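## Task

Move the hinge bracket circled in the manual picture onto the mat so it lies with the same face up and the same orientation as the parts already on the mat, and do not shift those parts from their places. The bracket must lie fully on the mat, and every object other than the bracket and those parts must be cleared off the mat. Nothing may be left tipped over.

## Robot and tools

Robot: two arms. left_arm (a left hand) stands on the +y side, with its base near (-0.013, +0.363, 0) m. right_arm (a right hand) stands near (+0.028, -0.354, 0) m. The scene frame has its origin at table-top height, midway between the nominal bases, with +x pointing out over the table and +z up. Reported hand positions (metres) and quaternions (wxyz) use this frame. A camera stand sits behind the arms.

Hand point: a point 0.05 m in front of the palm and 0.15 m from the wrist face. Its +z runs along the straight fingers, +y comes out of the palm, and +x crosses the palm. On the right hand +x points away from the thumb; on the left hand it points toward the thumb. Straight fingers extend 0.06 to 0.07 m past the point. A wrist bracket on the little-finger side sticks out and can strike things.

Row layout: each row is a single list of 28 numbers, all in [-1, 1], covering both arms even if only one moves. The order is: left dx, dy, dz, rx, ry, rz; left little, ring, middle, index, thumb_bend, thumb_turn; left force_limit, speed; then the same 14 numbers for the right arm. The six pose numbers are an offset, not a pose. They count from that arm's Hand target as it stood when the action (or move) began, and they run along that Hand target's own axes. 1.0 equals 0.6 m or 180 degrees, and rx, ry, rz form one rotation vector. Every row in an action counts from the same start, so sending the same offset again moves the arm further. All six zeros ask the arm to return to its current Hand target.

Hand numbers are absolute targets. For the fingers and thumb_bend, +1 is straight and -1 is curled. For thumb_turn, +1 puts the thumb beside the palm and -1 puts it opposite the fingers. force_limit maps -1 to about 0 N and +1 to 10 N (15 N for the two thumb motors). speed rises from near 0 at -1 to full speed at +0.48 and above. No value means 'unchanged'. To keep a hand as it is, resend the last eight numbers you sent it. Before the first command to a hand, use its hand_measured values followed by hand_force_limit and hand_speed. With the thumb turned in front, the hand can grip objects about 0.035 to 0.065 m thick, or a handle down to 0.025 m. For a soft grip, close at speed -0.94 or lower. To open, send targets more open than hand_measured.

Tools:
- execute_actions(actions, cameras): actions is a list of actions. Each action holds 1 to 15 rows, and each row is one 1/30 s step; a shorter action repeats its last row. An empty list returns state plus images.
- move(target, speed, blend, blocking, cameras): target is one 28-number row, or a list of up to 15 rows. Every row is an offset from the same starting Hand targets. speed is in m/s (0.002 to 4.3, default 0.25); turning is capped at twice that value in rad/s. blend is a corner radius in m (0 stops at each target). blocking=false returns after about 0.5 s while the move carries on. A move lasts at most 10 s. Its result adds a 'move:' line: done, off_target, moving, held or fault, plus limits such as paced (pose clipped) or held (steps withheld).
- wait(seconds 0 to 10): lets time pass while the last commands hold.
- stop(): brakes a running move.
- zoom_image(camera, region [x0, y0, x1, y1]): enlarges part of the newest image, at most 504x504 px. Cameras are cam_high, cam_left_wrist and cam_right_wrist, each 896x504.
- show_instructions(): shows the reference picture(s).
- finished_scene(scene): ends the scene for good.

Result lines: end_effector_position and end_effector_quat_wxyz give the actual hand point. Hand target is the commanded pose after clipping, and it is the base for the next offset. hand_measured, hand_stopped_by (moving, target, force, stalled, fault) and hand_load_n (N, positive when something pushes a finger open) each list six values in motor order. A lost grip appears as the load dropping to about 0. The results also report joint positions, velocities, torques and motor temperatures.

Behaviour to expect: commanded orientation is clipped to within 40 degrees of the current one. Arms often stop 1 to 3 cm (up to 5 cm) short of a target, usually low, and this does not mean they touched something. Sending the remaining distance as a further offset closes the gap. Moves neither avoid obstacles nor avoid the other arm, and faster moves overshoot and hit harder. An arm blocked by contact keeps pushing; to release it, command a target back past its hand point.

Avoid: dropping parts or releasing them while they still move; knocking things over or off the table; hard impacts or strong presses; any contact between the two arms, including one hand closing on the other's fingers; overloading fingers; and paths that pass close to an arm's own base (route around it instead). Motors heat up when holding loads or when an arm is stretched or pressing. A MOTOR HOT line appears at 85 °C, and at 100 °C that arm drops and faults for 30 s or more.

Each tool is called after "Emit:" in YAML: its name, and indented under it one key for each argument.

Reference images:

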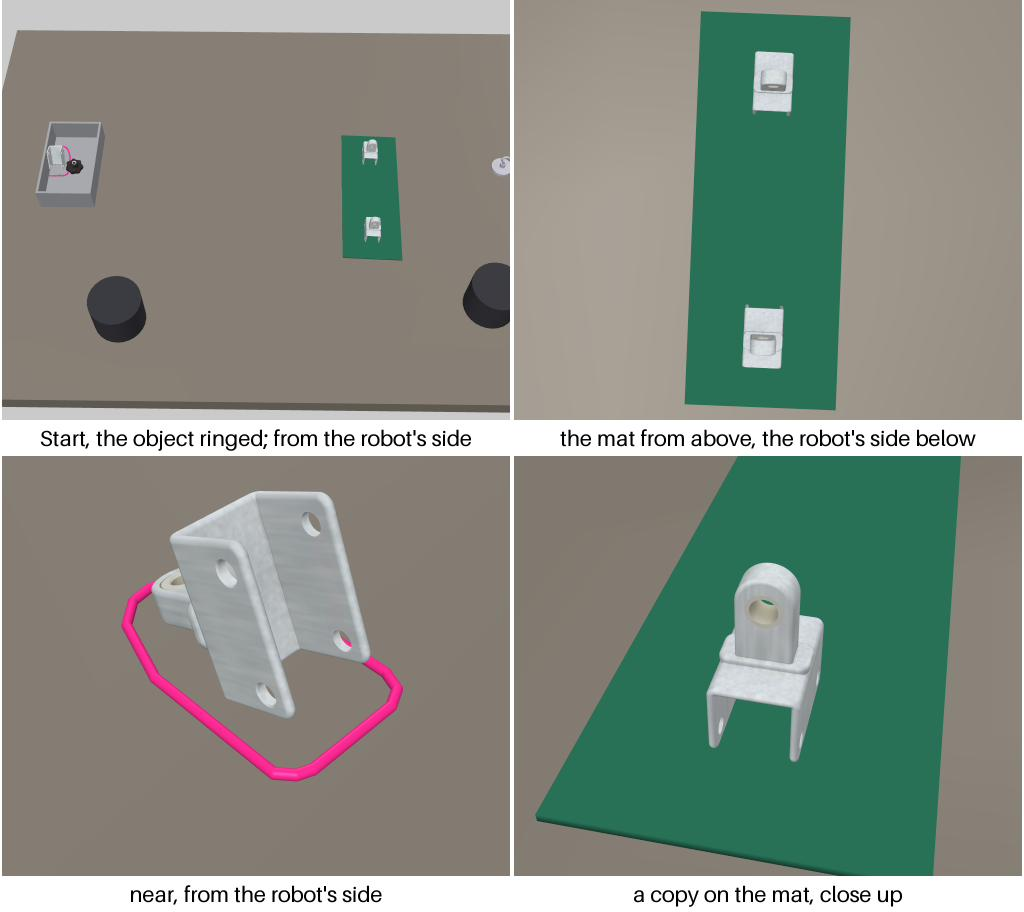

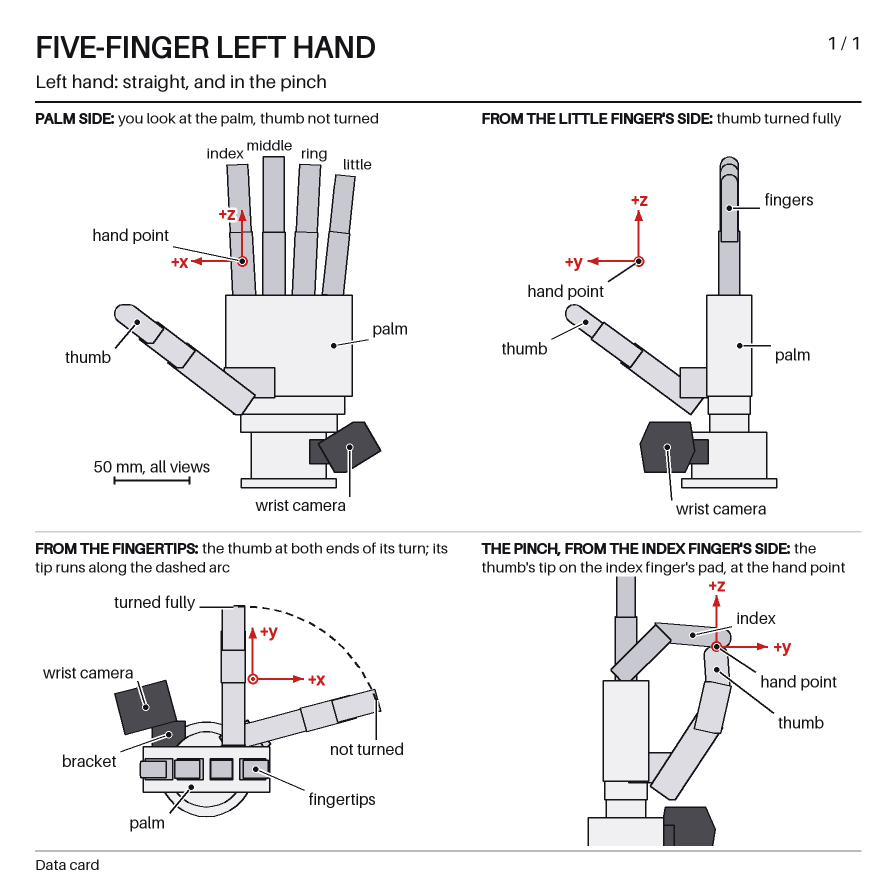

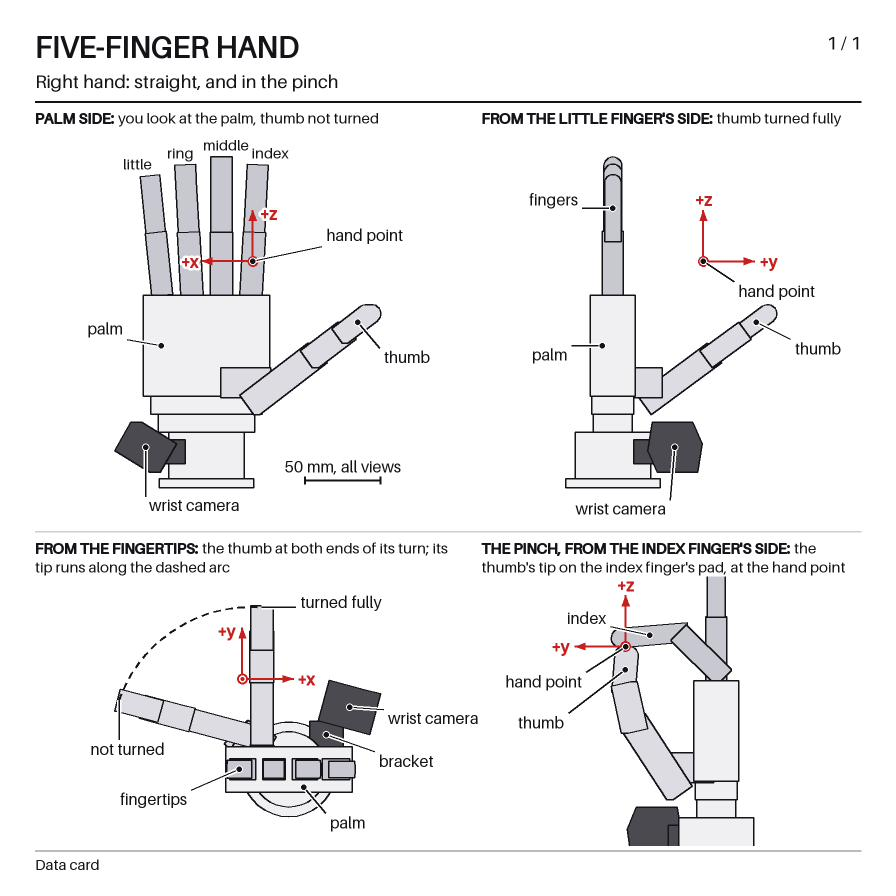

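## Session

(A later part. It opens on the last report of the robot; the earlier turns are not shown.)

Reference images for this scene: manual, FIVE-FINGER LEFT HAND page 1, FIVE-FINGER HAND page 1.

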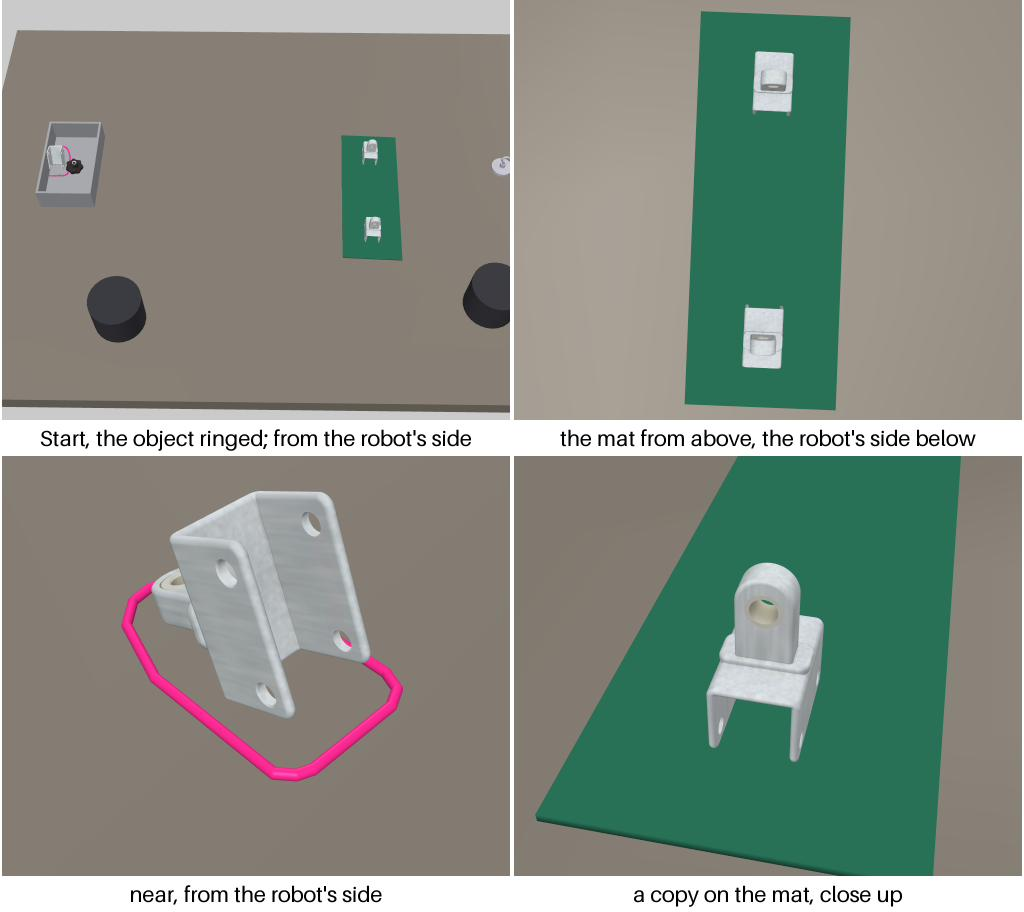

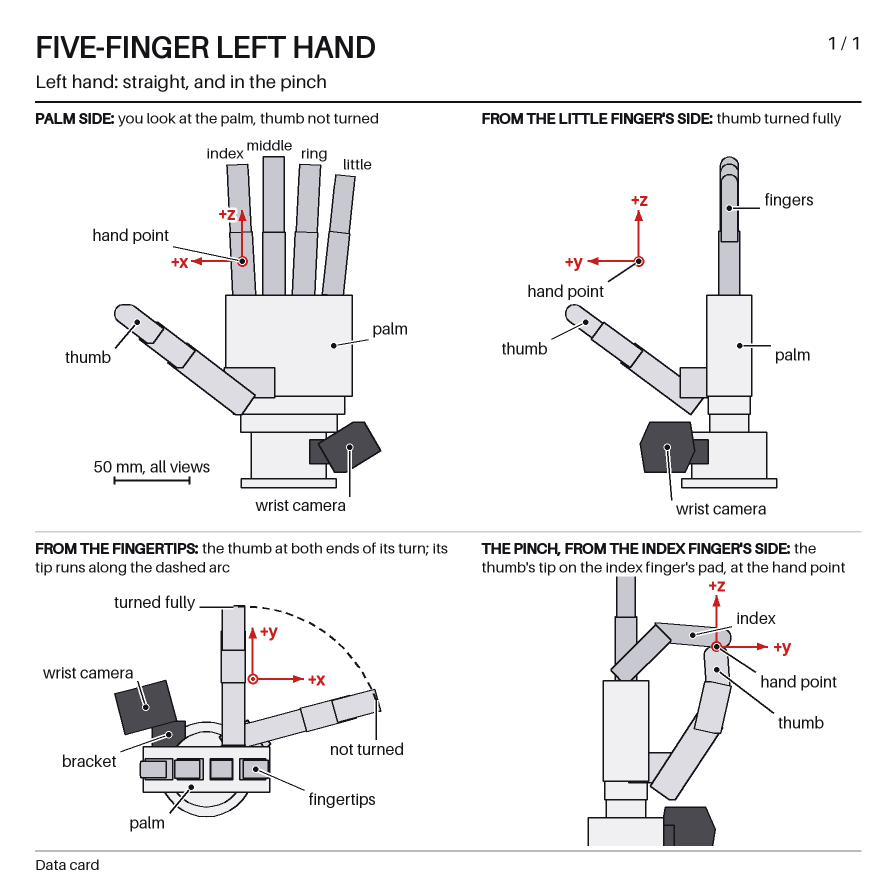

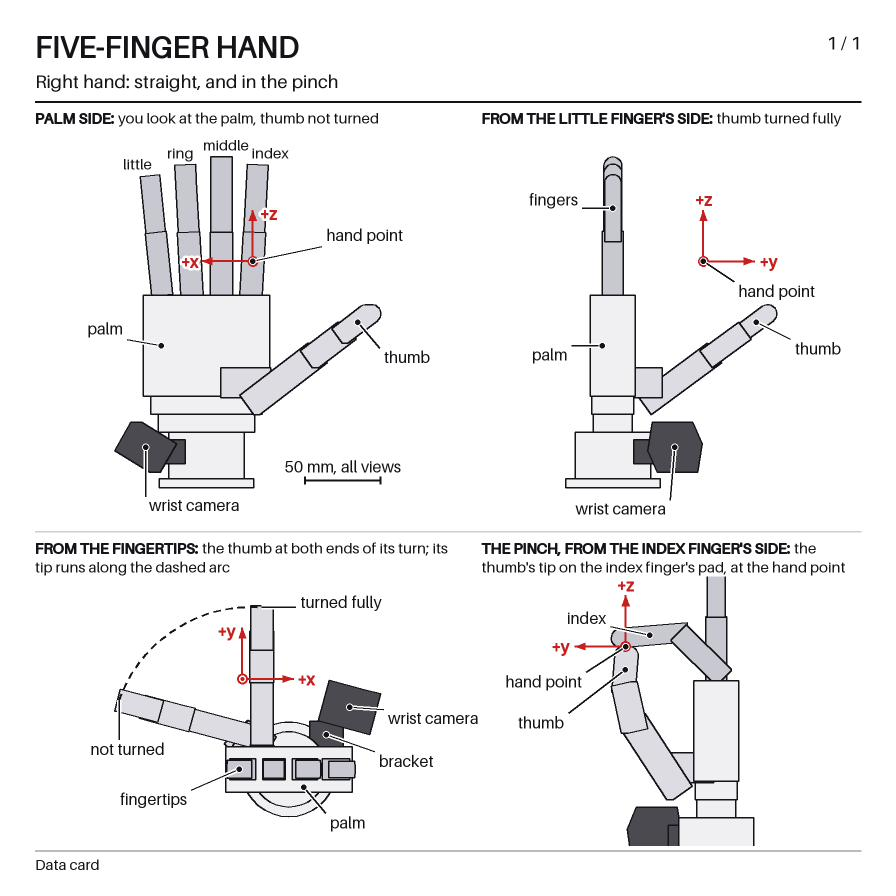

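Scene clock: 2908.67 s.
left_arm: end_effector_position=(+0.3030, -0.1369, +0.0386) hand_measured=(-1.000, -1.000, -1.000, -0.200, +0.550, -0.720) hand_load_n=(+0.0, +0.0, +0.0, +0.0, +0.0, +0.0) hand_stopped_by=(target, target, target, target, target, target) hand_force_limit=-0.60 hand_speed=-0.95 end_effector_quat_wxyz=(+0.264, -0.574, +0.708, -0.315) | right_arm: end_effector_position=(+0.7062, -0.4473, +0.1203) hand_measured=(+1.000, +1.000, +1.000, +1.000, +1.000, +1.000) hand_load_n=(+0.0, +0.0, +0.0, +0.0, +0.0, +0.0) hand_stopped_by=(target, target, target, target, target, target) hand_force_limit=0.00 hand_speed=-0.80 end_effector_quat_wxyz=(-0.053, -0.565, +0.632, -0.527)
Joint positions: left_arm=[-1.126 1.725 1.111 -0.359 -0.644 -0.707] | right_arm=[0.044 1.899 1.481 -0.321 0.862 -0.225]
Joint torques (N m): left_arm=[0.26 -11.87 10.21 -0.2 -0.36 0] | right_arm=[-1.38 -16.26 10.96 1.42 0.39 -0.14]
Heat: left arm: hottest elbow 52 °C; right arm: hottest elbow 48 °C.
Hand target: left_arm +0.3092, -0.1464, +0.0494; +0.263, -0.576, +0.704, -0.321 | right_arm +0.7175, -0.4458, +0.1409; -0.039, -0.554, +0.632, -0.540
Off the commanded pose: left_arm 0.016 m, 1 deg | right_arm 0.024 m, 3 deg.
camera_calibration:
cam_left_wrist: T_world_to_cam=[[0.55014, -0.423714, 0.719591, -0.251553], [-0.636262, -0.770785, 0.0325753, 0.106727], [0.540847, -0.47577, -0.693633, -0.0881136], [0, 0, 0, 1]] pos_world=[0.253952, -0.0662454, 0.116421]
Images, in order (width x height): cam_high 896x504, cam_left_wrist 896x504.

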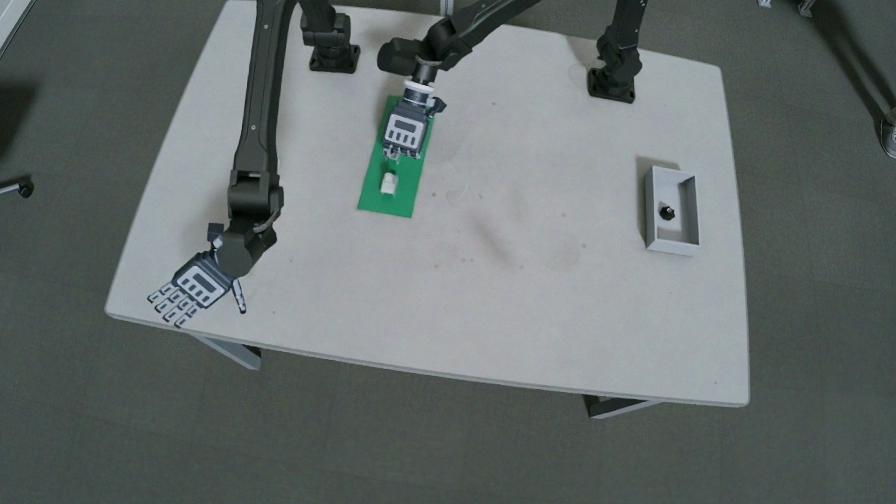

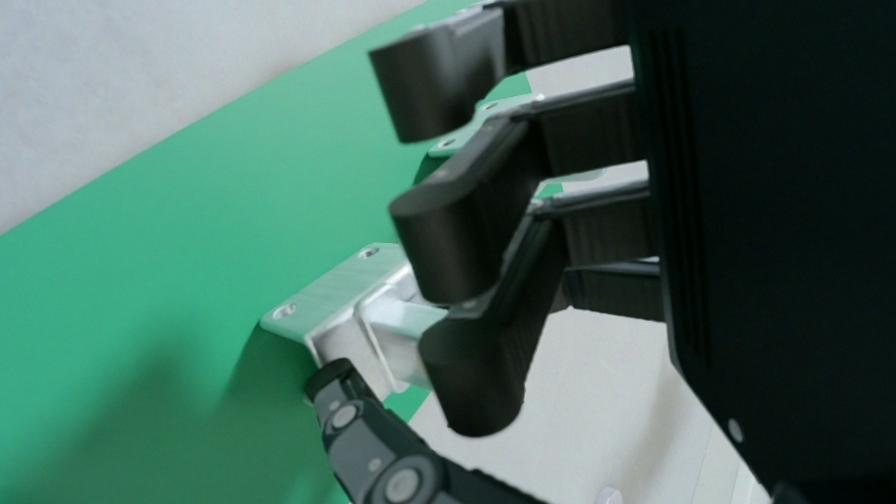

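Emit:
move:
  target: [-0.0020,-0.0215,-0.0057,0,0,0,-1,-1,-1,-0.2,0.55,-0.72,-0.6,-0.95,0,0,0,0,0,0,1,1,1,1,1,1,0.0,-0.8]
  speed: 0.03
  cameras: ["cam_left_wrist"]

Emit:
zoom_image:
  camera: "cam_left_wrist"
  region: [240, 200, 480, 440]

Scene clock: 2959.47 s.
left_arm: end_effector_position=(+0.3013, -0.1341, +0.0373) hand_measured=(-1.000, -1.000, -1.000, -0.200, +0.550, -0.720) hand_load_n=(+0.0, +0.0, +0.0, +0.5, +0.0, +0.0) hand_stopped_by=(target, target, target, target, target, target) hand_force_limit=-0.60 hand_speed=-0.95 end_effector_quat_wxyz=(+0.264, -0.573, +0.712, -0.307) | right_arm: end_effector_position=(+0.7062, -0.4473, +0.1203) hand_measured=(+1.000, +1.000, +1.000, +1.000, +1.000, +1.000) hand_load_n=(+0.0, +0.0, +0.0, +0.0, +0.0, +0.0) hand_stopped_by=(target, target, target, target, target, target) hand_force_limit=0.00 hand_speed=-0.80 end_effector_quat_wxyz=(-0.053, -0.565, +0.632, -0.527)
Joint positions: left_arm=[-1.124 1.725 1.115 -0.382 -0.638 -0.707] | right_arm=[0.044 1.899 1.481 -0.321 0.862 -0.225]
Joint torques (N m): left_arm=[0.56 -13.39 11.02 -0.25 -0.38 0.11] | right_arm=[-1.38 -16.38 10.99 1.4 0.39 -0.14]
Heat: left arm: hottest elbow 52 °C; right arm: hottest elbow 48 °C.
Hand target: left_arm +0.3152, -0.1464, +0.0614; +0.263, -0.576, +0.704, -0.321 | right_arm +0.7175, -0.4458, +0.1409; -0.039, -0.554, +0.632, -0.540
Off the commanded pose: left_arm 0.030 m, 2 deg | right_arm 0.024 m, 3 deg.
move: off_target (left_arm, right_arm)
camera_calibration:
cam_left_wrist: T_world_to_cam=[[0.558367, -0.435008, 0.706395, -0.25207], [-0.637309, -0.770041, 0.0295567, 0.108307], [0.531096, -0.466696, -0.7072, -0.0820677], [0, 0, 0, 1]] pos_world=[0.253358, -0.0645526, 0.116822]
Images, in order (width x height): cam_left_wrist 896x504.

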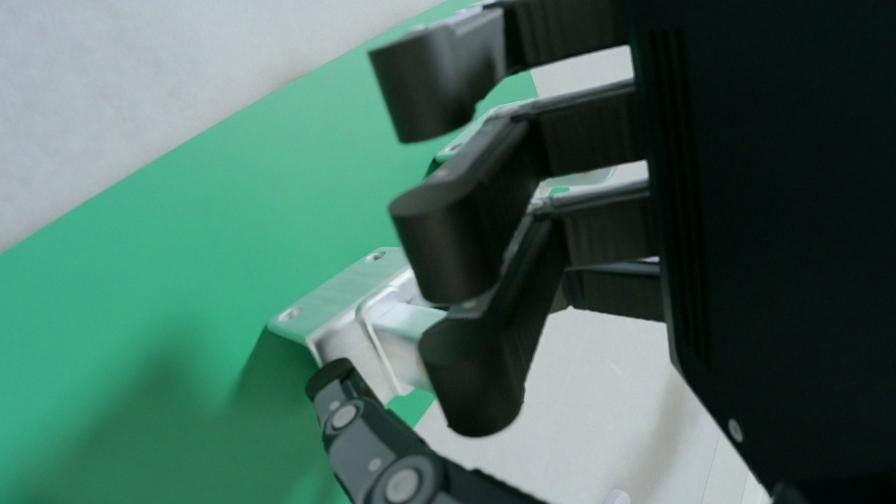

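Scaled by 2.100 from the camera's 896x504 image, which has a finer 1280x720 frame.

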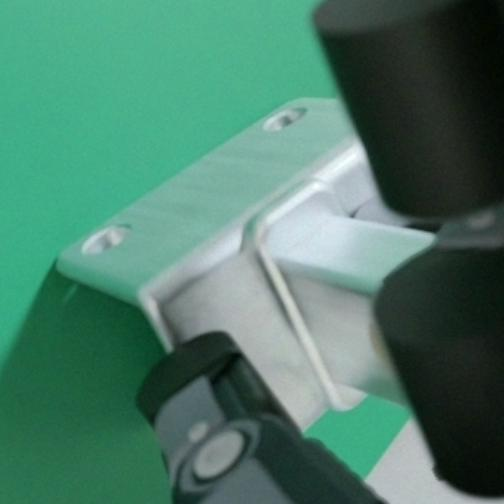

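Emit:
move:
  target: [-0.0013,-0.0420,-0.0278,0,0,0,-1,-1,-1,-0.2,0.55,-0.72,-0.6,-0.95,0,0,0,0,0,0,1,1,1,1,1,1,0.0,-0.8]
  speed: 0.04
  cameras: ["cam_left_wrist"]

Emit:
zoom_image:
  camera: "cam_left_wrist"
  region: [240, 200, 480, 440]

Scene clock: 2970.83 s.
left_arm: end_effector_position=(+0.3061, -0.1290, +0.0522) hand_measured=(-1.000, -1.000, -1.000, -0.200, +0.550, -0.720) hand_load_n=(+0.0, +0.0, +0.0, +0.0, +0.0, +0.0) hand_stopped_by=(target, target, target, target, target, target) hand_force_limit=-0.60 hand_speed=-0.95 end_effector_quat_wxyz=(+0.267, -0.576, +0.715, -0.293) | right_arm: end_effector_position=(+0.7062, -0.4473, +0.1203) hand_measured=(+1.000, +1.000, +1.000, +1.000, +1.000, +1.000) hand_load_n=(+0.0, +0.0, +0.0, +0.0, +0.0, +0.0) hand_stopped_by=(target, target, target, target, target, target) hand_force_limit=0.00 hand_speed=-0.80 end_effector_quat_wxyz=(-0.053, -0.565, +0.632, -0.527)
Joint positions: left_arm=[-1.112 1.709 1.149 -0.459 -0.635 -0.705] | right_arm=[0.044 1.899 1.481 -0.321 0.862 -0.225]
Joint torques (N m): left_arm=[0.38 -14.33 11.93 -0.12 -0.36 0.23] | right_arm=[-1.38 -16.44 11 1.44 0.39 -0.13]
Heat: left arm: hottest elbow 53 °C; right arm: hottest elbow 48 °C.
Hand target: left_arm +0.3192, -0.1465, +0.0914; +0.263, -0.576, +0.704, -0.321 | right_arm +0.7175, -0.4458, +0.1409; -0.039, -0.554, +0.632, -0.540
Off the commanded pose: left_arm 0.045 m, 3 deg | right_arm 0.024 m, 3 deg.
move: off_target (left_arm, right_arm)
camera_calibration:
cam_left_wrist: T_world_to_cam=[[0.572182, -0.445827, 0.688365, -0.267615], [-0.629549, -0.776697, 0.020257, 0.112236], [0.52562, -0.44495, -0.725082, -0.0663662], [0, 0, 0, 1]] pos_world=[0.258666, -0.0616661, 0.133822]
Images, in order (width x height): cam_left_wrist 896x504.

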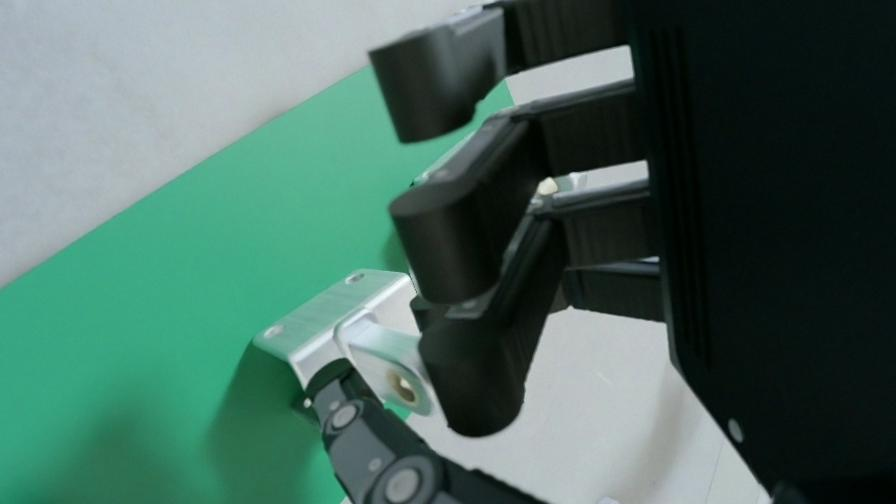

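Scaled by 2.100 from the camera's 896x504 image, which has a finer 1280x720 frame.

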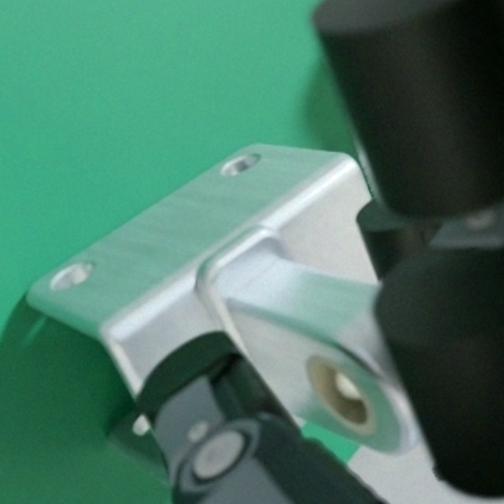

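Emit:
move:
  target:
    - [-0.0013,-0.067,-0.0497,0,0,0,-1,-1,-1,-0.2,0.55,-0.72,-0.6,-0.95,0,0,0,0,0,0,1,1,1,1,1,1,0.0,-0.8]
  speed: 0.05
  cameras: ["cam_left_wrist"]

Scene clock: 3009.07 s.
left_arm: end_effector_position=(+0.3081, -0.1326, +0.0989) hand_measured=(-1.000, -1.000, -1.000, -0.200, +0.550, -0.720) hand_load_n=(+0.5, +0.0, +0.0, +0.0, +0.0, +0.0) hand_stopped_by=(target, target, target, target, target, target) hand_force_limit=-0.60 hand_speed=-0.95 end_effector_quat_wxyz=(+0.266, -0.574, +0.718, -0.292) | right_arm: end_effector_position=(+0.7062, -0.4473, +0.1203) hand_measured=(+1.000, +1.000, +1.000, +1.000, +1.000, +1.000) hand_load_n=(+0.5, +0.0, +0.0, +0.0, +0.0, +0.0) hand_stopped_by=(target, target, target, target, target, target) hand_force_limit=0.00 hand_speed=-0.80 end_effector_quat_wxyz=(-0.053, -0.565, +0.632, -0.527)
Joint positions: left_arm=[-1.11 1.659 1.224 -0.583 -0.63 -0.697] | right_arm=[0.044 1.899 1.481 -0.321 0.862 -0.225]
Joint torques (N m): left_arm=[0.32 -14.1 12.49 -0.05 -0.32 0.22] | right_arm=[-1.49 -16.5 10.99 1.42 0.38 -0.14]
Motor temperatures (°C): left_arm=[25 34 55 27 29 26] | right_arm=[26 38 48 29 28 26]
Heat: left arm: hottest elbow 55 °C; right arm: hottest elbow 48 °C.
Hand target: left_arm +0.3230, -0.1465, +0.1413; +0.263, -0.576, +0.704, -0.321 | right_arm +0.7175, -0.4458, +0.1409; -0.039, -0.554, +0.632, -0.540
Off the commanded pose: left_arm 0.047 m, 4 deg | right_arm 0.024 m, 3 deg.
move: off_target (left_arm, right_arm)
camera_calibration:
cam_left_wrist: T_world_to_cam=[[0.571186, -0.451896, 0.685227, -0.302744], [-0.63427, -0.772878, 0.0190095, 0.111754], [0.521007, -0.445477, -0.728081, -0.0335153], [0, 0, 0, 1]] pos_world=[0.261267, -0.0653672, 0.180922]
Images, in order (width x height): cam_left_wrist 896x504.

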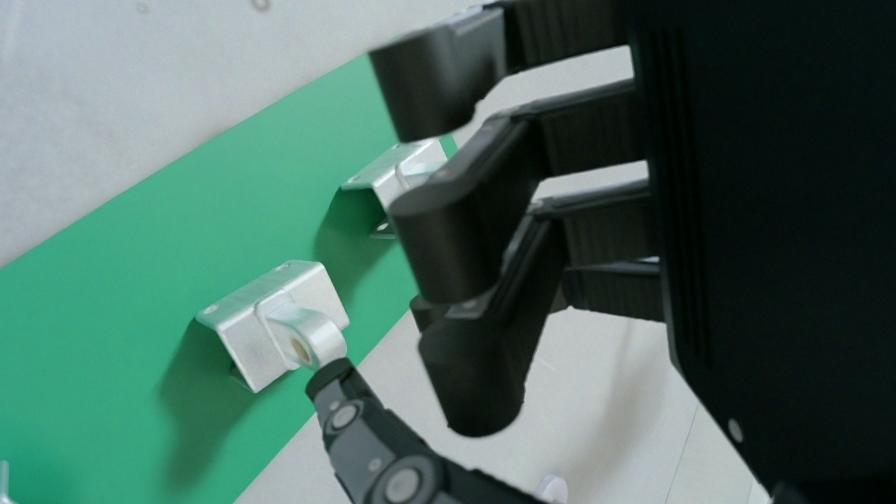

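Emit:
zoom_image:
  camera: "cam_left_wrist"
  region: [160, 130, 460, 410]

Scaled by 1.680 from the camera's 896x504 image, which has a finer 1280x720 frame.

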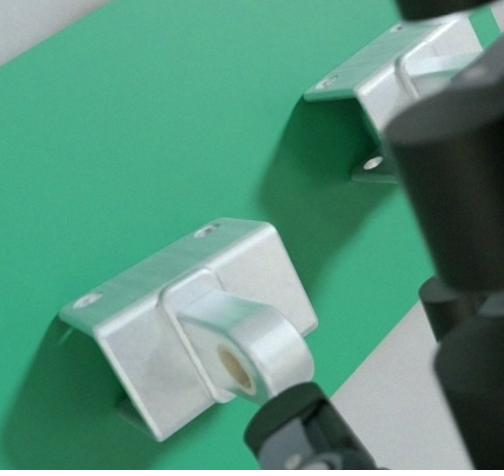

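Emit:
move:
  target:
    - [-0.0263,-0.136,0.055,0,0,0,-1,-1,-1,-0.2,0.55,-0.72,-0.6,-0.95,0,0,0,0,0,0,1,1,1,1,1,1,0.0,-0.8]
  speed: 0.08
  cameras: ["cam_left_wrist", "cam_high"]

Scene clock: 3046.53 s.
left_arm: end_effector_position=(+0.3930, -0.1319, +0.1544) hand_measured=(-1.000, -1.000, -1.000, -0.200, +0.550, -0.720) hand_load_n=(+0.0, +0.0, +0.0, +0.0, +0.0, +0.0) hand_stopped_by=(target, target, target, target, target, target) hand_force_limit=-0.60 hand_speed=-0.95 end_effector_quat_wxyz=(+0.263, -0.581, +0.709, -0.303) | right_arm: end_effector_position=(+0.7062, -0.4473, +0.1203) hand_measured=(+1.000, +1.000, +1.000, +1.000, +1.000, +1.000) hand_load_n=(+0.0, +0.0, +0.0, +0.0, +0.0, +0.0) hand_stopped_by=(target, target, target, target, target, target) hand_force_limit=0.00 hand_speed=-0.80 end_effector_quat_wxyz=(-0.053, -0.565, +0.632, -0.527)
Joint positions: left_arm=[-0.971 1.693 1.407 -0.635 -0.552 -0.576] | right_arm=[0.044 1.899 1.481 -0.321 0.862 -0.225]
Joint torques (N m): left_arm=[0.09 -12.63 13.42 0.05 -0.24 0.2] | right_arm=[-1.49 -16.38 10.99 1.43 0.39 -0.14]
Heat: left arm: hottest elbow 53 °C; right arm: hottest elbow 48 °C.
Hand target: left_arm +0.4030, -0.1466, +0.1814; +0.263, -0.576, +0.704, -0.321 | right_arm +0.7175, -0.4458, +0.1409; -0.039, -0.554, +0.632, -0.540
Off the commanded pose: left_arm 0.032 m, 2 deg | right_arm 0.024 m, 3 deg.
move: off_target (left_arm, right_arm)
camera_calibration:
cam_left_wrist: T_world_to_cam=[[0.570828, -0.424879, 0.70259, -0.387984], [-0.624906, -0.779864, 0.0361046, 0.157834], [0.532585, -0.459663, -0.710678, -0.0461141], [0, 0, 0, 1]] pos_world=[0.344663, -0.0629538, 0.234123]
Images, in order (width x height): cam_high 896x504, cam_left_wrist 896x504.

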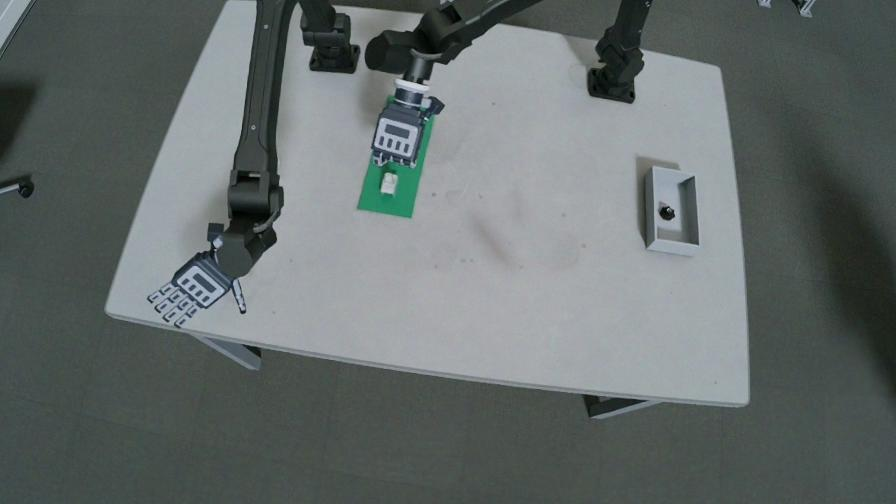

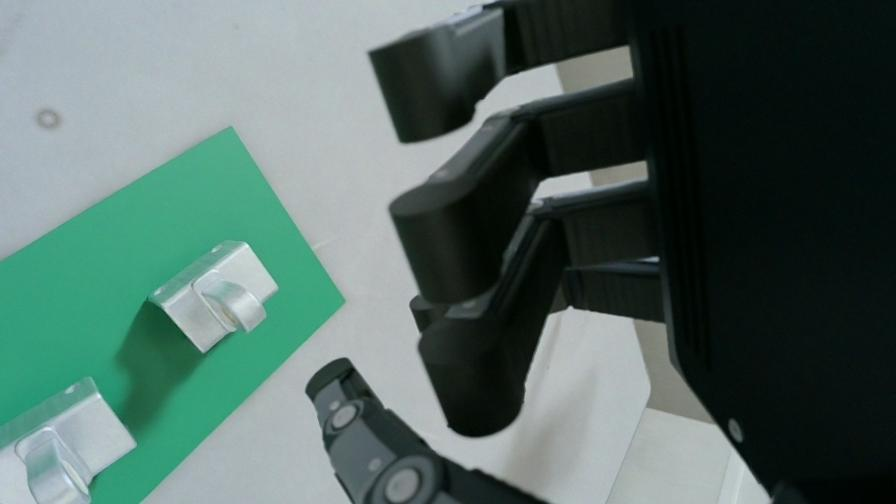

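Emit:
zoom_image:
  camera: "cam_left_wrist"
  region: [0, 220, 300, 504]

Emit:
zoom_image:
  camera: "cam_left_wrist"
  region: [0, 340, 160, 504]

Emit:
zoom_image:
  camera: "cam_left_wrist"
  region: [130, 220, 290, 384]

Scaled by 1.680 from the camera's 896x504 image, which has a finer 1280x720 frame.

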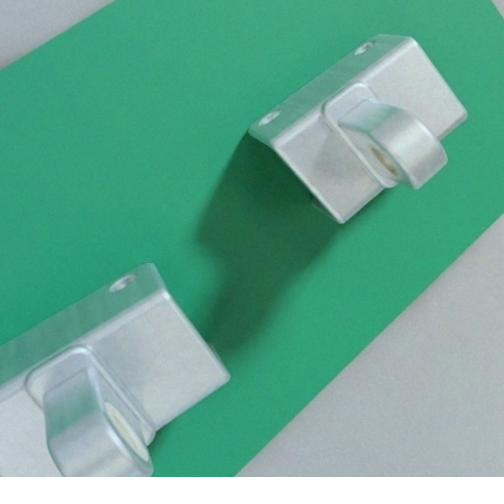

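Scaled by 3.073 from the camera's 896x504 image, which has a finer 1280x720 frame.

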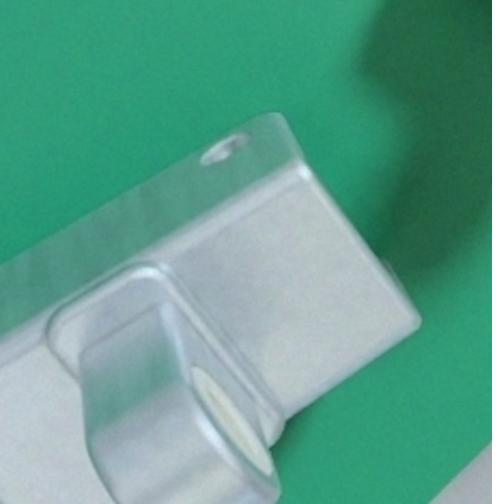

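Scaled by 3.073 from the camera's 896x504 image, which has a finer 1280x720 frame.

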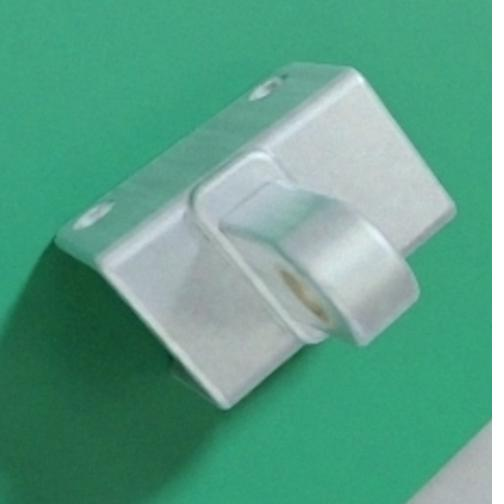

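Emit:
move:
  target:
    - [-0.359,-0.0153,-0.109,0,0,0,-1,-1,-1,-0.2,0.55,-0.72,-0.6,-0.95,0,0,0,0,0,0,1,1,1,1,1,1,0.0,-0.8]
  speed: 0.15
  cameras: ["cam_high", "cam_left_wrist"]

Emit:
zoom_image:
  camera: "cam_high"
  region: [350, 85, 450, 225]

Scene clock: 3132.63 s.
left_arm: end_effector_position=(+0.3989, +0.0756, +0.2126) hand_measured=(-1.000, -1.000, -1.000, -0.200, +0.550, -0.720) hand_load_n=(+0.0, +0.5, +0.0, +0.0, +0.0, +0.0) hand_stopped_by=(target, target, target, target, target, target) hand_force_limit=-0.60 hand_speed=-0.95 end_effector_quat_wxyz=(+0.255, -0.584, +0.709, -0.302) | right_arm: end_effector_position=(+0.7062, -0.4473, +0.1203) hand_measured=(+1.000, +1.000, +1.000, +1.000, +1.000, +1.000) hand_load_n=(+0.0, +0.0, +0.0, +0.0, +0.0, +0.0) hand_stopped_by=(target, target, target, target, target, target) hand_force_limit=0.00 hand_speed=-0.80 end_effector_quat_wxyz=(-0.053, -0.565, +0.632, -0.527)
Joint positions: left_arm=[-0.65 1.267 1.088 -0.635 -0.331 -0.318] | right_arm=[0.044 1.899 1.481 -0.321 0.862 -0.225]
Joint torques (N m): left_arm=[0.09 -9.17 9.77 1.4 -0.11 0.13] | right_arm=[-1.38 -16.26 10.97 1.43 0.39 -0.14]
Motor temperatures (°C): left_arm=[25 33 61 27 29 26] | right_arm=[26 38 48 29 28 26]
Heat: left arm: hottest elbow 61 °C; right arm: hottest elbow 48 °C.
Hand target: left_arm +0.4033, +0.0731, +0.2313; +0.263, -0.576, +0.704, -0.321 | right_arm +0.7175, -0.4458, +0.1409; -0.039, -0.554, +0.632, -0.540
Off the commanded pose: left_arm 0.019 m, 3 deg | right_arm 0.024 m, 3 deg.
move: off_target (left_arm, right_arm)
camera_calibration:
cam_left_wrist: T_world_to_cam=[[0.581343, -0.418324, 0.697886, -0.347759], [-0.623742, -0.779892, 0.0521008, 0.317396], [0.522481, -0.465589, -0.714311, 0.0927683], [0, 0, 0, 1]] pos_world=[0.351671, 0.145251, 0.292425]
Images, in order (width x height): cam_high 896x504, cam_left_wrist 896x504.

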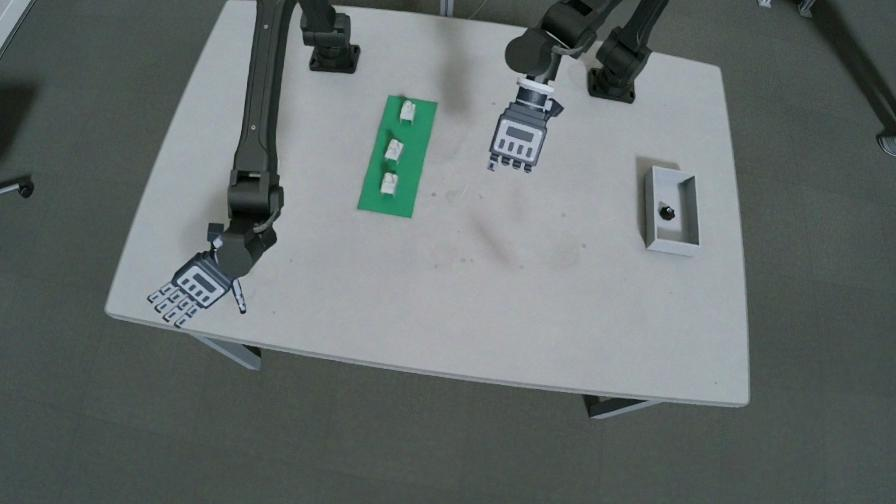

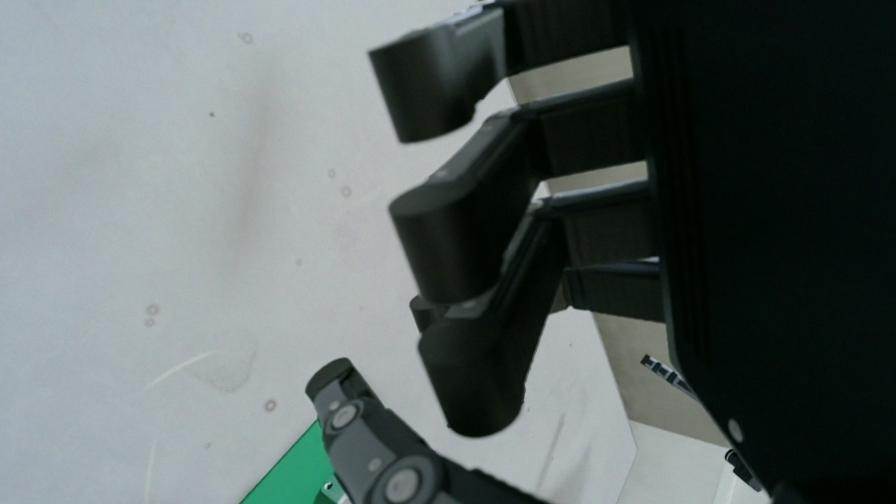

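Scaled by 3.600 from the camera's 896x504 image, which has a finer 1280x720 frame.

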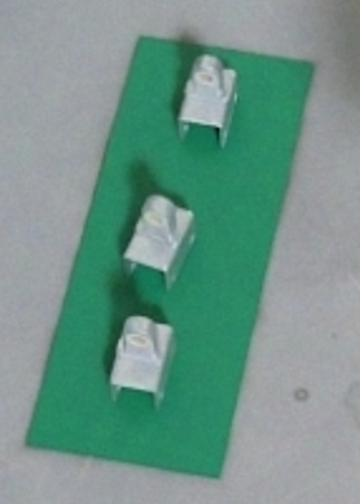

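Emit:
move:
  target:
    - [0.384,0.140,0.0441,0,0,0,-1,-1,-1,-0.2,0.55,-0.72,-0.6,-0.95,0,0,0,0,0,0,1,1,1,1,1,1,0.0,-0.8]
  speed: 0.15
  cameras: ["cam_left_wrist"]

Scene clock: 3198.23 s.
left_arm: end_effector_position=(+0.3093, -0.1261, +0.1221) hand_measured=(-1.000, -1.000, -1.000, -0.200, +0.550, -0.720) hand_load_n=(+0.0, +0.0, +0.0, +0.0, +0.0, +0.0) hand_stopped_by=(target, target, target, target, target, target) hand_force_limit=-0.60 hand_speed=-0.95 end_effector_quat_wxyz=(+0.266, -0.566, +0.723, -0.293) | right_arm: end_effector_position=(+0.7062, -0.4473, +0.1203) hand_measured=(+1.000, +1.000, +1.000, +1.000, +1.000, +1.000) hand_load_n=(+0.0, +0.0, +0.0, +0.0, +0.0, +0.0) hand_stopped_by=(target, target, target, target, target, target) hand_force_limit=0.00 hand_speed=-0.80 end_effector_quat_wxyz=(-0.053, -0.565, +0.632, -0.527)
Joint positions: left_arm=[-1.101 1.62 1.238 -0.621 -0.619 -0.665] | right_arm=[0.044 1.899 1.481 -0.321 0.862 -0.225]
Joint torques (N m): left_arm=[-0.09 -11.52 12.88 0.59 -0.85 -0.09] | right_arm=[-1.44 -16.38 10.99 1.43 0.39 -0.14]
Motor temperatures (°C): left_arm=[25 32 55 27 29 26] | right_arm=[26 38 48 29 28 26]
Heat: left arm: hottest elbow 55 °C; right arm: hottest elbow 48 °C.
Hand target: left_arm +0.3231, -0.1457, +0.1503; +0.263, -0.576, +0.704, -0.321 | right_arm +0.7175, -0.4458, +0.1409; -0.039, -0.554, +0.632, -0.540
Off the commanded pose: left_arm 0.037 m, 4 deg | right_arm 0.024 m, 3 deg.
move: off_target (left_arm, right_arm)
camera_calibration:
cam_left_wrist: T_world_to_cam=[[0.560792, -0.466101, 0.684297, -0.314873], [-0.64859, -0.761025, 0.0131653, 0.12376], [0.51463, -0.451211, -0.729085, -0.0130516], [0, 0, 0, 1]] pos_world=[0.263564, -0.0584675, 0.204322]
Images, in order (width x height): cam_left_wrist 896x504.

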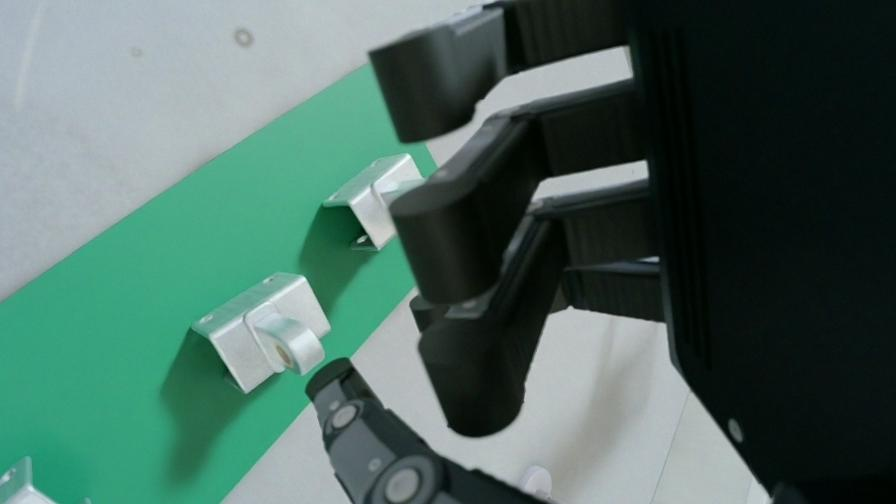

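Emit:
move:
  target:
    - [-0.0108,0.1035,0.0712,0,0,0,-1,-1,-1,-0.2,0.55,-0.72,-0.6,-0.95,0,0,0,0,0,0,1,1,1,1,1,1,0.0,-0.8]
  speed: 0.05
  cameras: ["cam_left_wrist"]

Scene clock: 3212.00 s.
left_arm: end_effector_position=(+0.3102, -0.1267, +0.0665) hand_measured=(-1.000, -1.000, -1.000, -0.200, +0.550, -0.720) hand_load_n=(+0.0, +0.0, +0.5, +0.0, +0.0, +0.0) hand_stopped_by=(target, target, target, target, target, target) hand_force_limit=-0.60 hand_speed=-0.95 end_effector_quat_wxyz=(+0.265, -0.568, +0.718, -0.301) | right_arm: end_effector_position=(+0.7062, -0.4473, +0.1203) hand_measured=(+1.000, +1.000, +1.000, +1.000, +1.000, +1.000) hand_load_n=(+0.0, +0.0, +0.0, +0.0, +0.0, +0.0) hand_stopped_by=(target, target, target, target, target, target) hand_force_limit=0.00 hand_speed=-0.80 end_effector_quat_wxyz=(-0.053, -0.565, +0.632, -0.527)
Joint positions: left_arm=[-1.101 1.679 1.146 -0.453 -0.622 -0.67] | right_arm=[0.044 1.899 1.481 -0.321 0.862 -0.225]
Joint torques (N m): left_arm=[-0.79 -11.75 8.65 1.73 -0.76 -0.09] | right_arm=[-1.44 -16.44 11 1.44 0.39 -0.14]
Motor temperatures (°C): left_arm=[25 32 55 27 29 26] | right_arm=[26 38 48 29 28 26]
Heat: left arm: hottest elbow 55 °C; right arm: hottest elbow 48 °C.
Hand target: left_arm +0.3162, -0.1376, +0.0754; +0.263, -0.576, +0.704, -0.321 | right_arm +0.7175, -0.4458, +0.1409; -0.039, -0.554, +0.632, -0.540
Off the commanded pose: left_arm 0.015 m, 3 deg | right_arm 0.024 m, 3 deg.
move: off_target (left_arm, right_arm)
camera_calibration:
cam_left_wrist: T_world_to_cam=[[0.556472, -0.451552, 0.697453, -0.275258], [-0.645112, -0.763822, 0.0201898, 0.122742], [0.523613, -0.46117, -0.716346, -0.0590215], [0, 0, 0, 1]] pos_world=[0.26326, -0.0577592, 0.147221]
Images, in order (width x height): cam_left_wrist 896x504.

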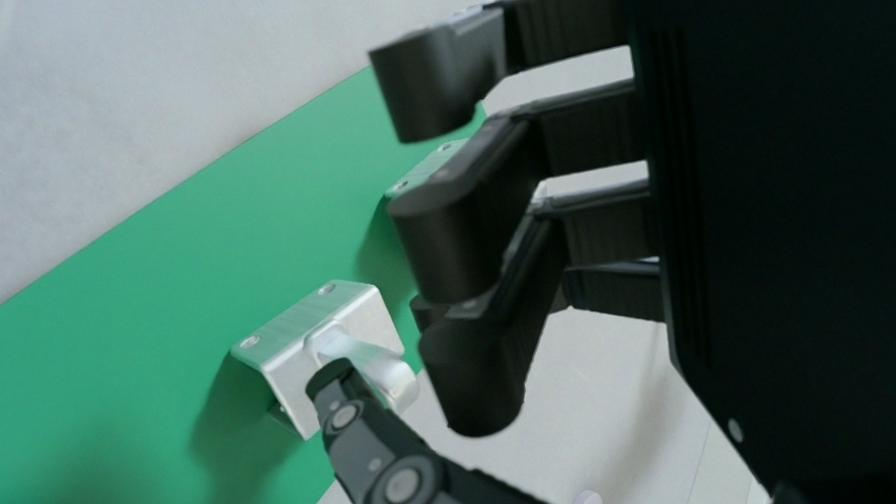

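Emit:
zoom_image:
  camera: "cam_left_wrist"
  region: [220, 270, 460, 450]

Scaled by 2.100 from the camera's 896x504 image, which has a finer 1280x720 frame.

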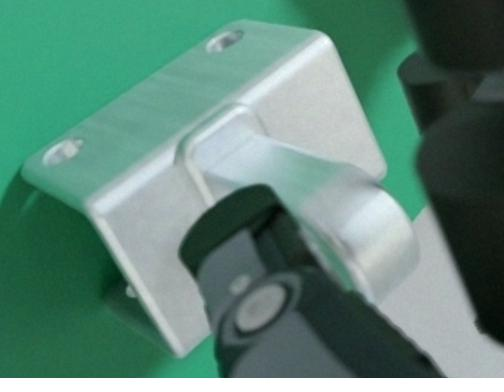

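Emit:
move:
  target:
    - [0,-0.0378,-0.0328,0,0,0,-1,-1,-1,-0.2,0.55,-0.72,-0.6,-0.95,0,0,0,0,0,0,1,1,1,1,1,1,0.0,-0.8]
    - [0.0229,-0.0408,-0.0293,0,0,0,-1,-1,-1,-0.2,0.55,-0.72,-0.6,-0.95,0,0,0,0,0,0,1,1,1,1,1,1,0.0,-0.8]
  speed: 0.05
  cameras: ["cam_left_wrist"]

Scene clock: 3279.47 s.
left_arm: end_effector_position=(+0.3100, -0.1303, +0.0804) hand_measured=(-1.000, -1.000, -1.000, -0.200, +0.550, -0.720) hand_load_n=(+0.0, +0.0, +0.0, +0.0, -0.5, +0.0) hand_stopped_by=(target, target, target, target, target, target) hand_force_limit=-0.60 hand_speed=-0.95 end_effector_quat_wxyz=(+0.267, -0.571, +0.717, -0.299) | right_arm: end_effector_position=(+0.7062, -0.4473, +0.1203) hand_measured=(+1.000, +1.000, +1.000, +1.000, +1.000, +1.000) hand_load_n=(+0.0, +0.0, +0.0, +0.0, +0.0, +0.0) hand_stopped_by=(target, target, target, target, target, target) hand_force_limit=0.00 hand_speed=-0.80 end_effector_quat_wxyz=(-0.053, -0.565, +0.632, -0.527)
Joint positions: left_arm=[-1.106 1.672 1.18 -0.505 -0.628 -0.682] | right_arm=[0.044 1.899 1.481 -0.321 0.862 -0.225]
Joint torques (N m): left_arm=[-0.5 -11.99 12.31 -0.06 -0.8 -0.06] | right_arm=[-1.38 -16.44 10.99 1.43 0.39 -0.13]
Motor temperatures (°C): left_arm=[25 33 50 28 30 26] | right_arm=[26 38 48 29 28 26]
Heat: left arm: hottest elbow 50 °C; right arm: hottest elbow 48 °C.
Hand target: left_arm +0.3162, -0.1517, +0.1054; +0.263, -0.576, +0.704, -0.321 | right_arm +0.7175, -0.4458, +0.1409; -0.039, -0.554, +0.632, -0.540
Off the commanded pose: left_arm 0.033 m, 3 deg | right_arm 0.024 m, 3 deg.
move: off_target (left_arm, right_arm)
camera_calibration:
cam_left_wrist: T_world_to_cam=[[0.561002, -0.449687, 0.695024, -0.287566], [-0.639606, -0.768467, 0.0190655, 0.117358], [0.525529, -0.455237, -0.718733, -0.0503751], [0, 0, 0, 1]] pos_world=[0.262861, -0.0620618, 0.161421]
Images, in order (width x height): cam_left_wrist 896x504.

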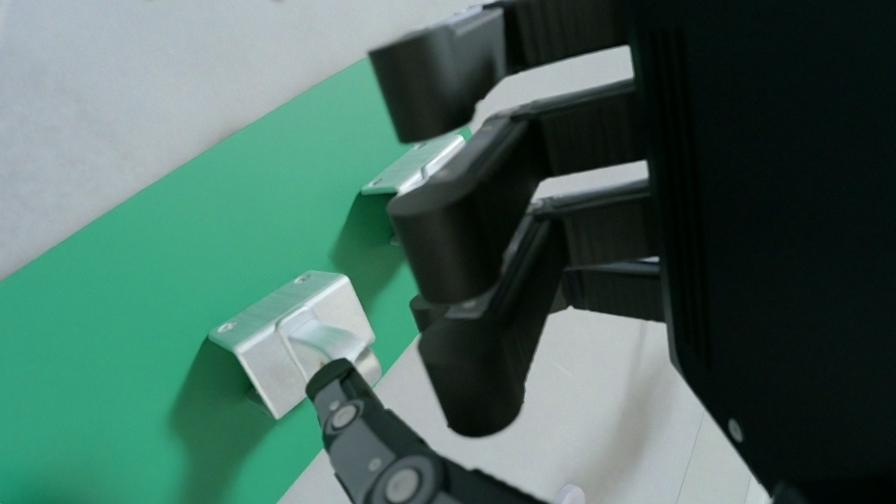

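Emit:
move:
  target:
    - [0.0196,-0.0026,0.0030,0,0,0,-1,-1,-1,-0.2,0.55,-0.72,-0.6,-0.95,0,0,0,0,0,0,1,1,1,1,1,1,0.0,-0.8]
  speed: 0.05

Scene clock: 3289.50 s.
left_arm: end_effector_position=(+0.3099, -0.1421, +0.0815) hand_measured=(-1.000, -1.000, -1.000, -0.200, +0.550, -0.720) hand_load_n=(+0.0, +0.0, +0.0, +0.0, +0.0, +0.0) hand_stopped_by=(target, target, target, target, target, target) hand_force_limit=-0.60 hand_speed=-0.95 end_effector_quat_wxyz=(+0.267, -0.571, +0.717, -0.300) | right_arm: end_effector_position=(+0.7062, -0.4473, +0.1203) hand_measured=(+1.000, +1.000, +1.000, +1.000, +1.000, +1.000) hand_load_n=(-0.5, +0.0, +0.0, +0.0, +0.0, +0.0) hand_stopped_by=(target, target, target, target, target, target) hand_force_limit=0.00 hand_speed=-0.80 end_effector_quat_wxyz=(-0.053, -0.565, +0.632, -0.527)
Joint positions: left_arm=[-1.116 1.695 1.213 -0.52 -0.635 -0.693] | right_arm=[0.044 1.899 1.481 -0.321 0.862 -0.225]
Joint torques (N m): left_arm=[-1.14 -11.69 12.41 -0.13 -0.84 -0.08] | right_arm=[-1.44 -16.32 11 1.43 0.39 -0.14]
Heat: left arm: hottest elbow 50 °C; right arm: hottest elbow 48 °C.
Hand target: left_arm +0.3162, -0.1637, +0.1054; +0.263, -0.576, +0.704, -0.321 | right_arm +0.7175, -0.4458, +0.1409; -0.039, -0.554, +0.632, -0.540
Off the commanded pose: left_arm 0.033 m, 3 deg | right_arm 0.024 m, 3 deg.
move: off_target (left_arm, right_arm)


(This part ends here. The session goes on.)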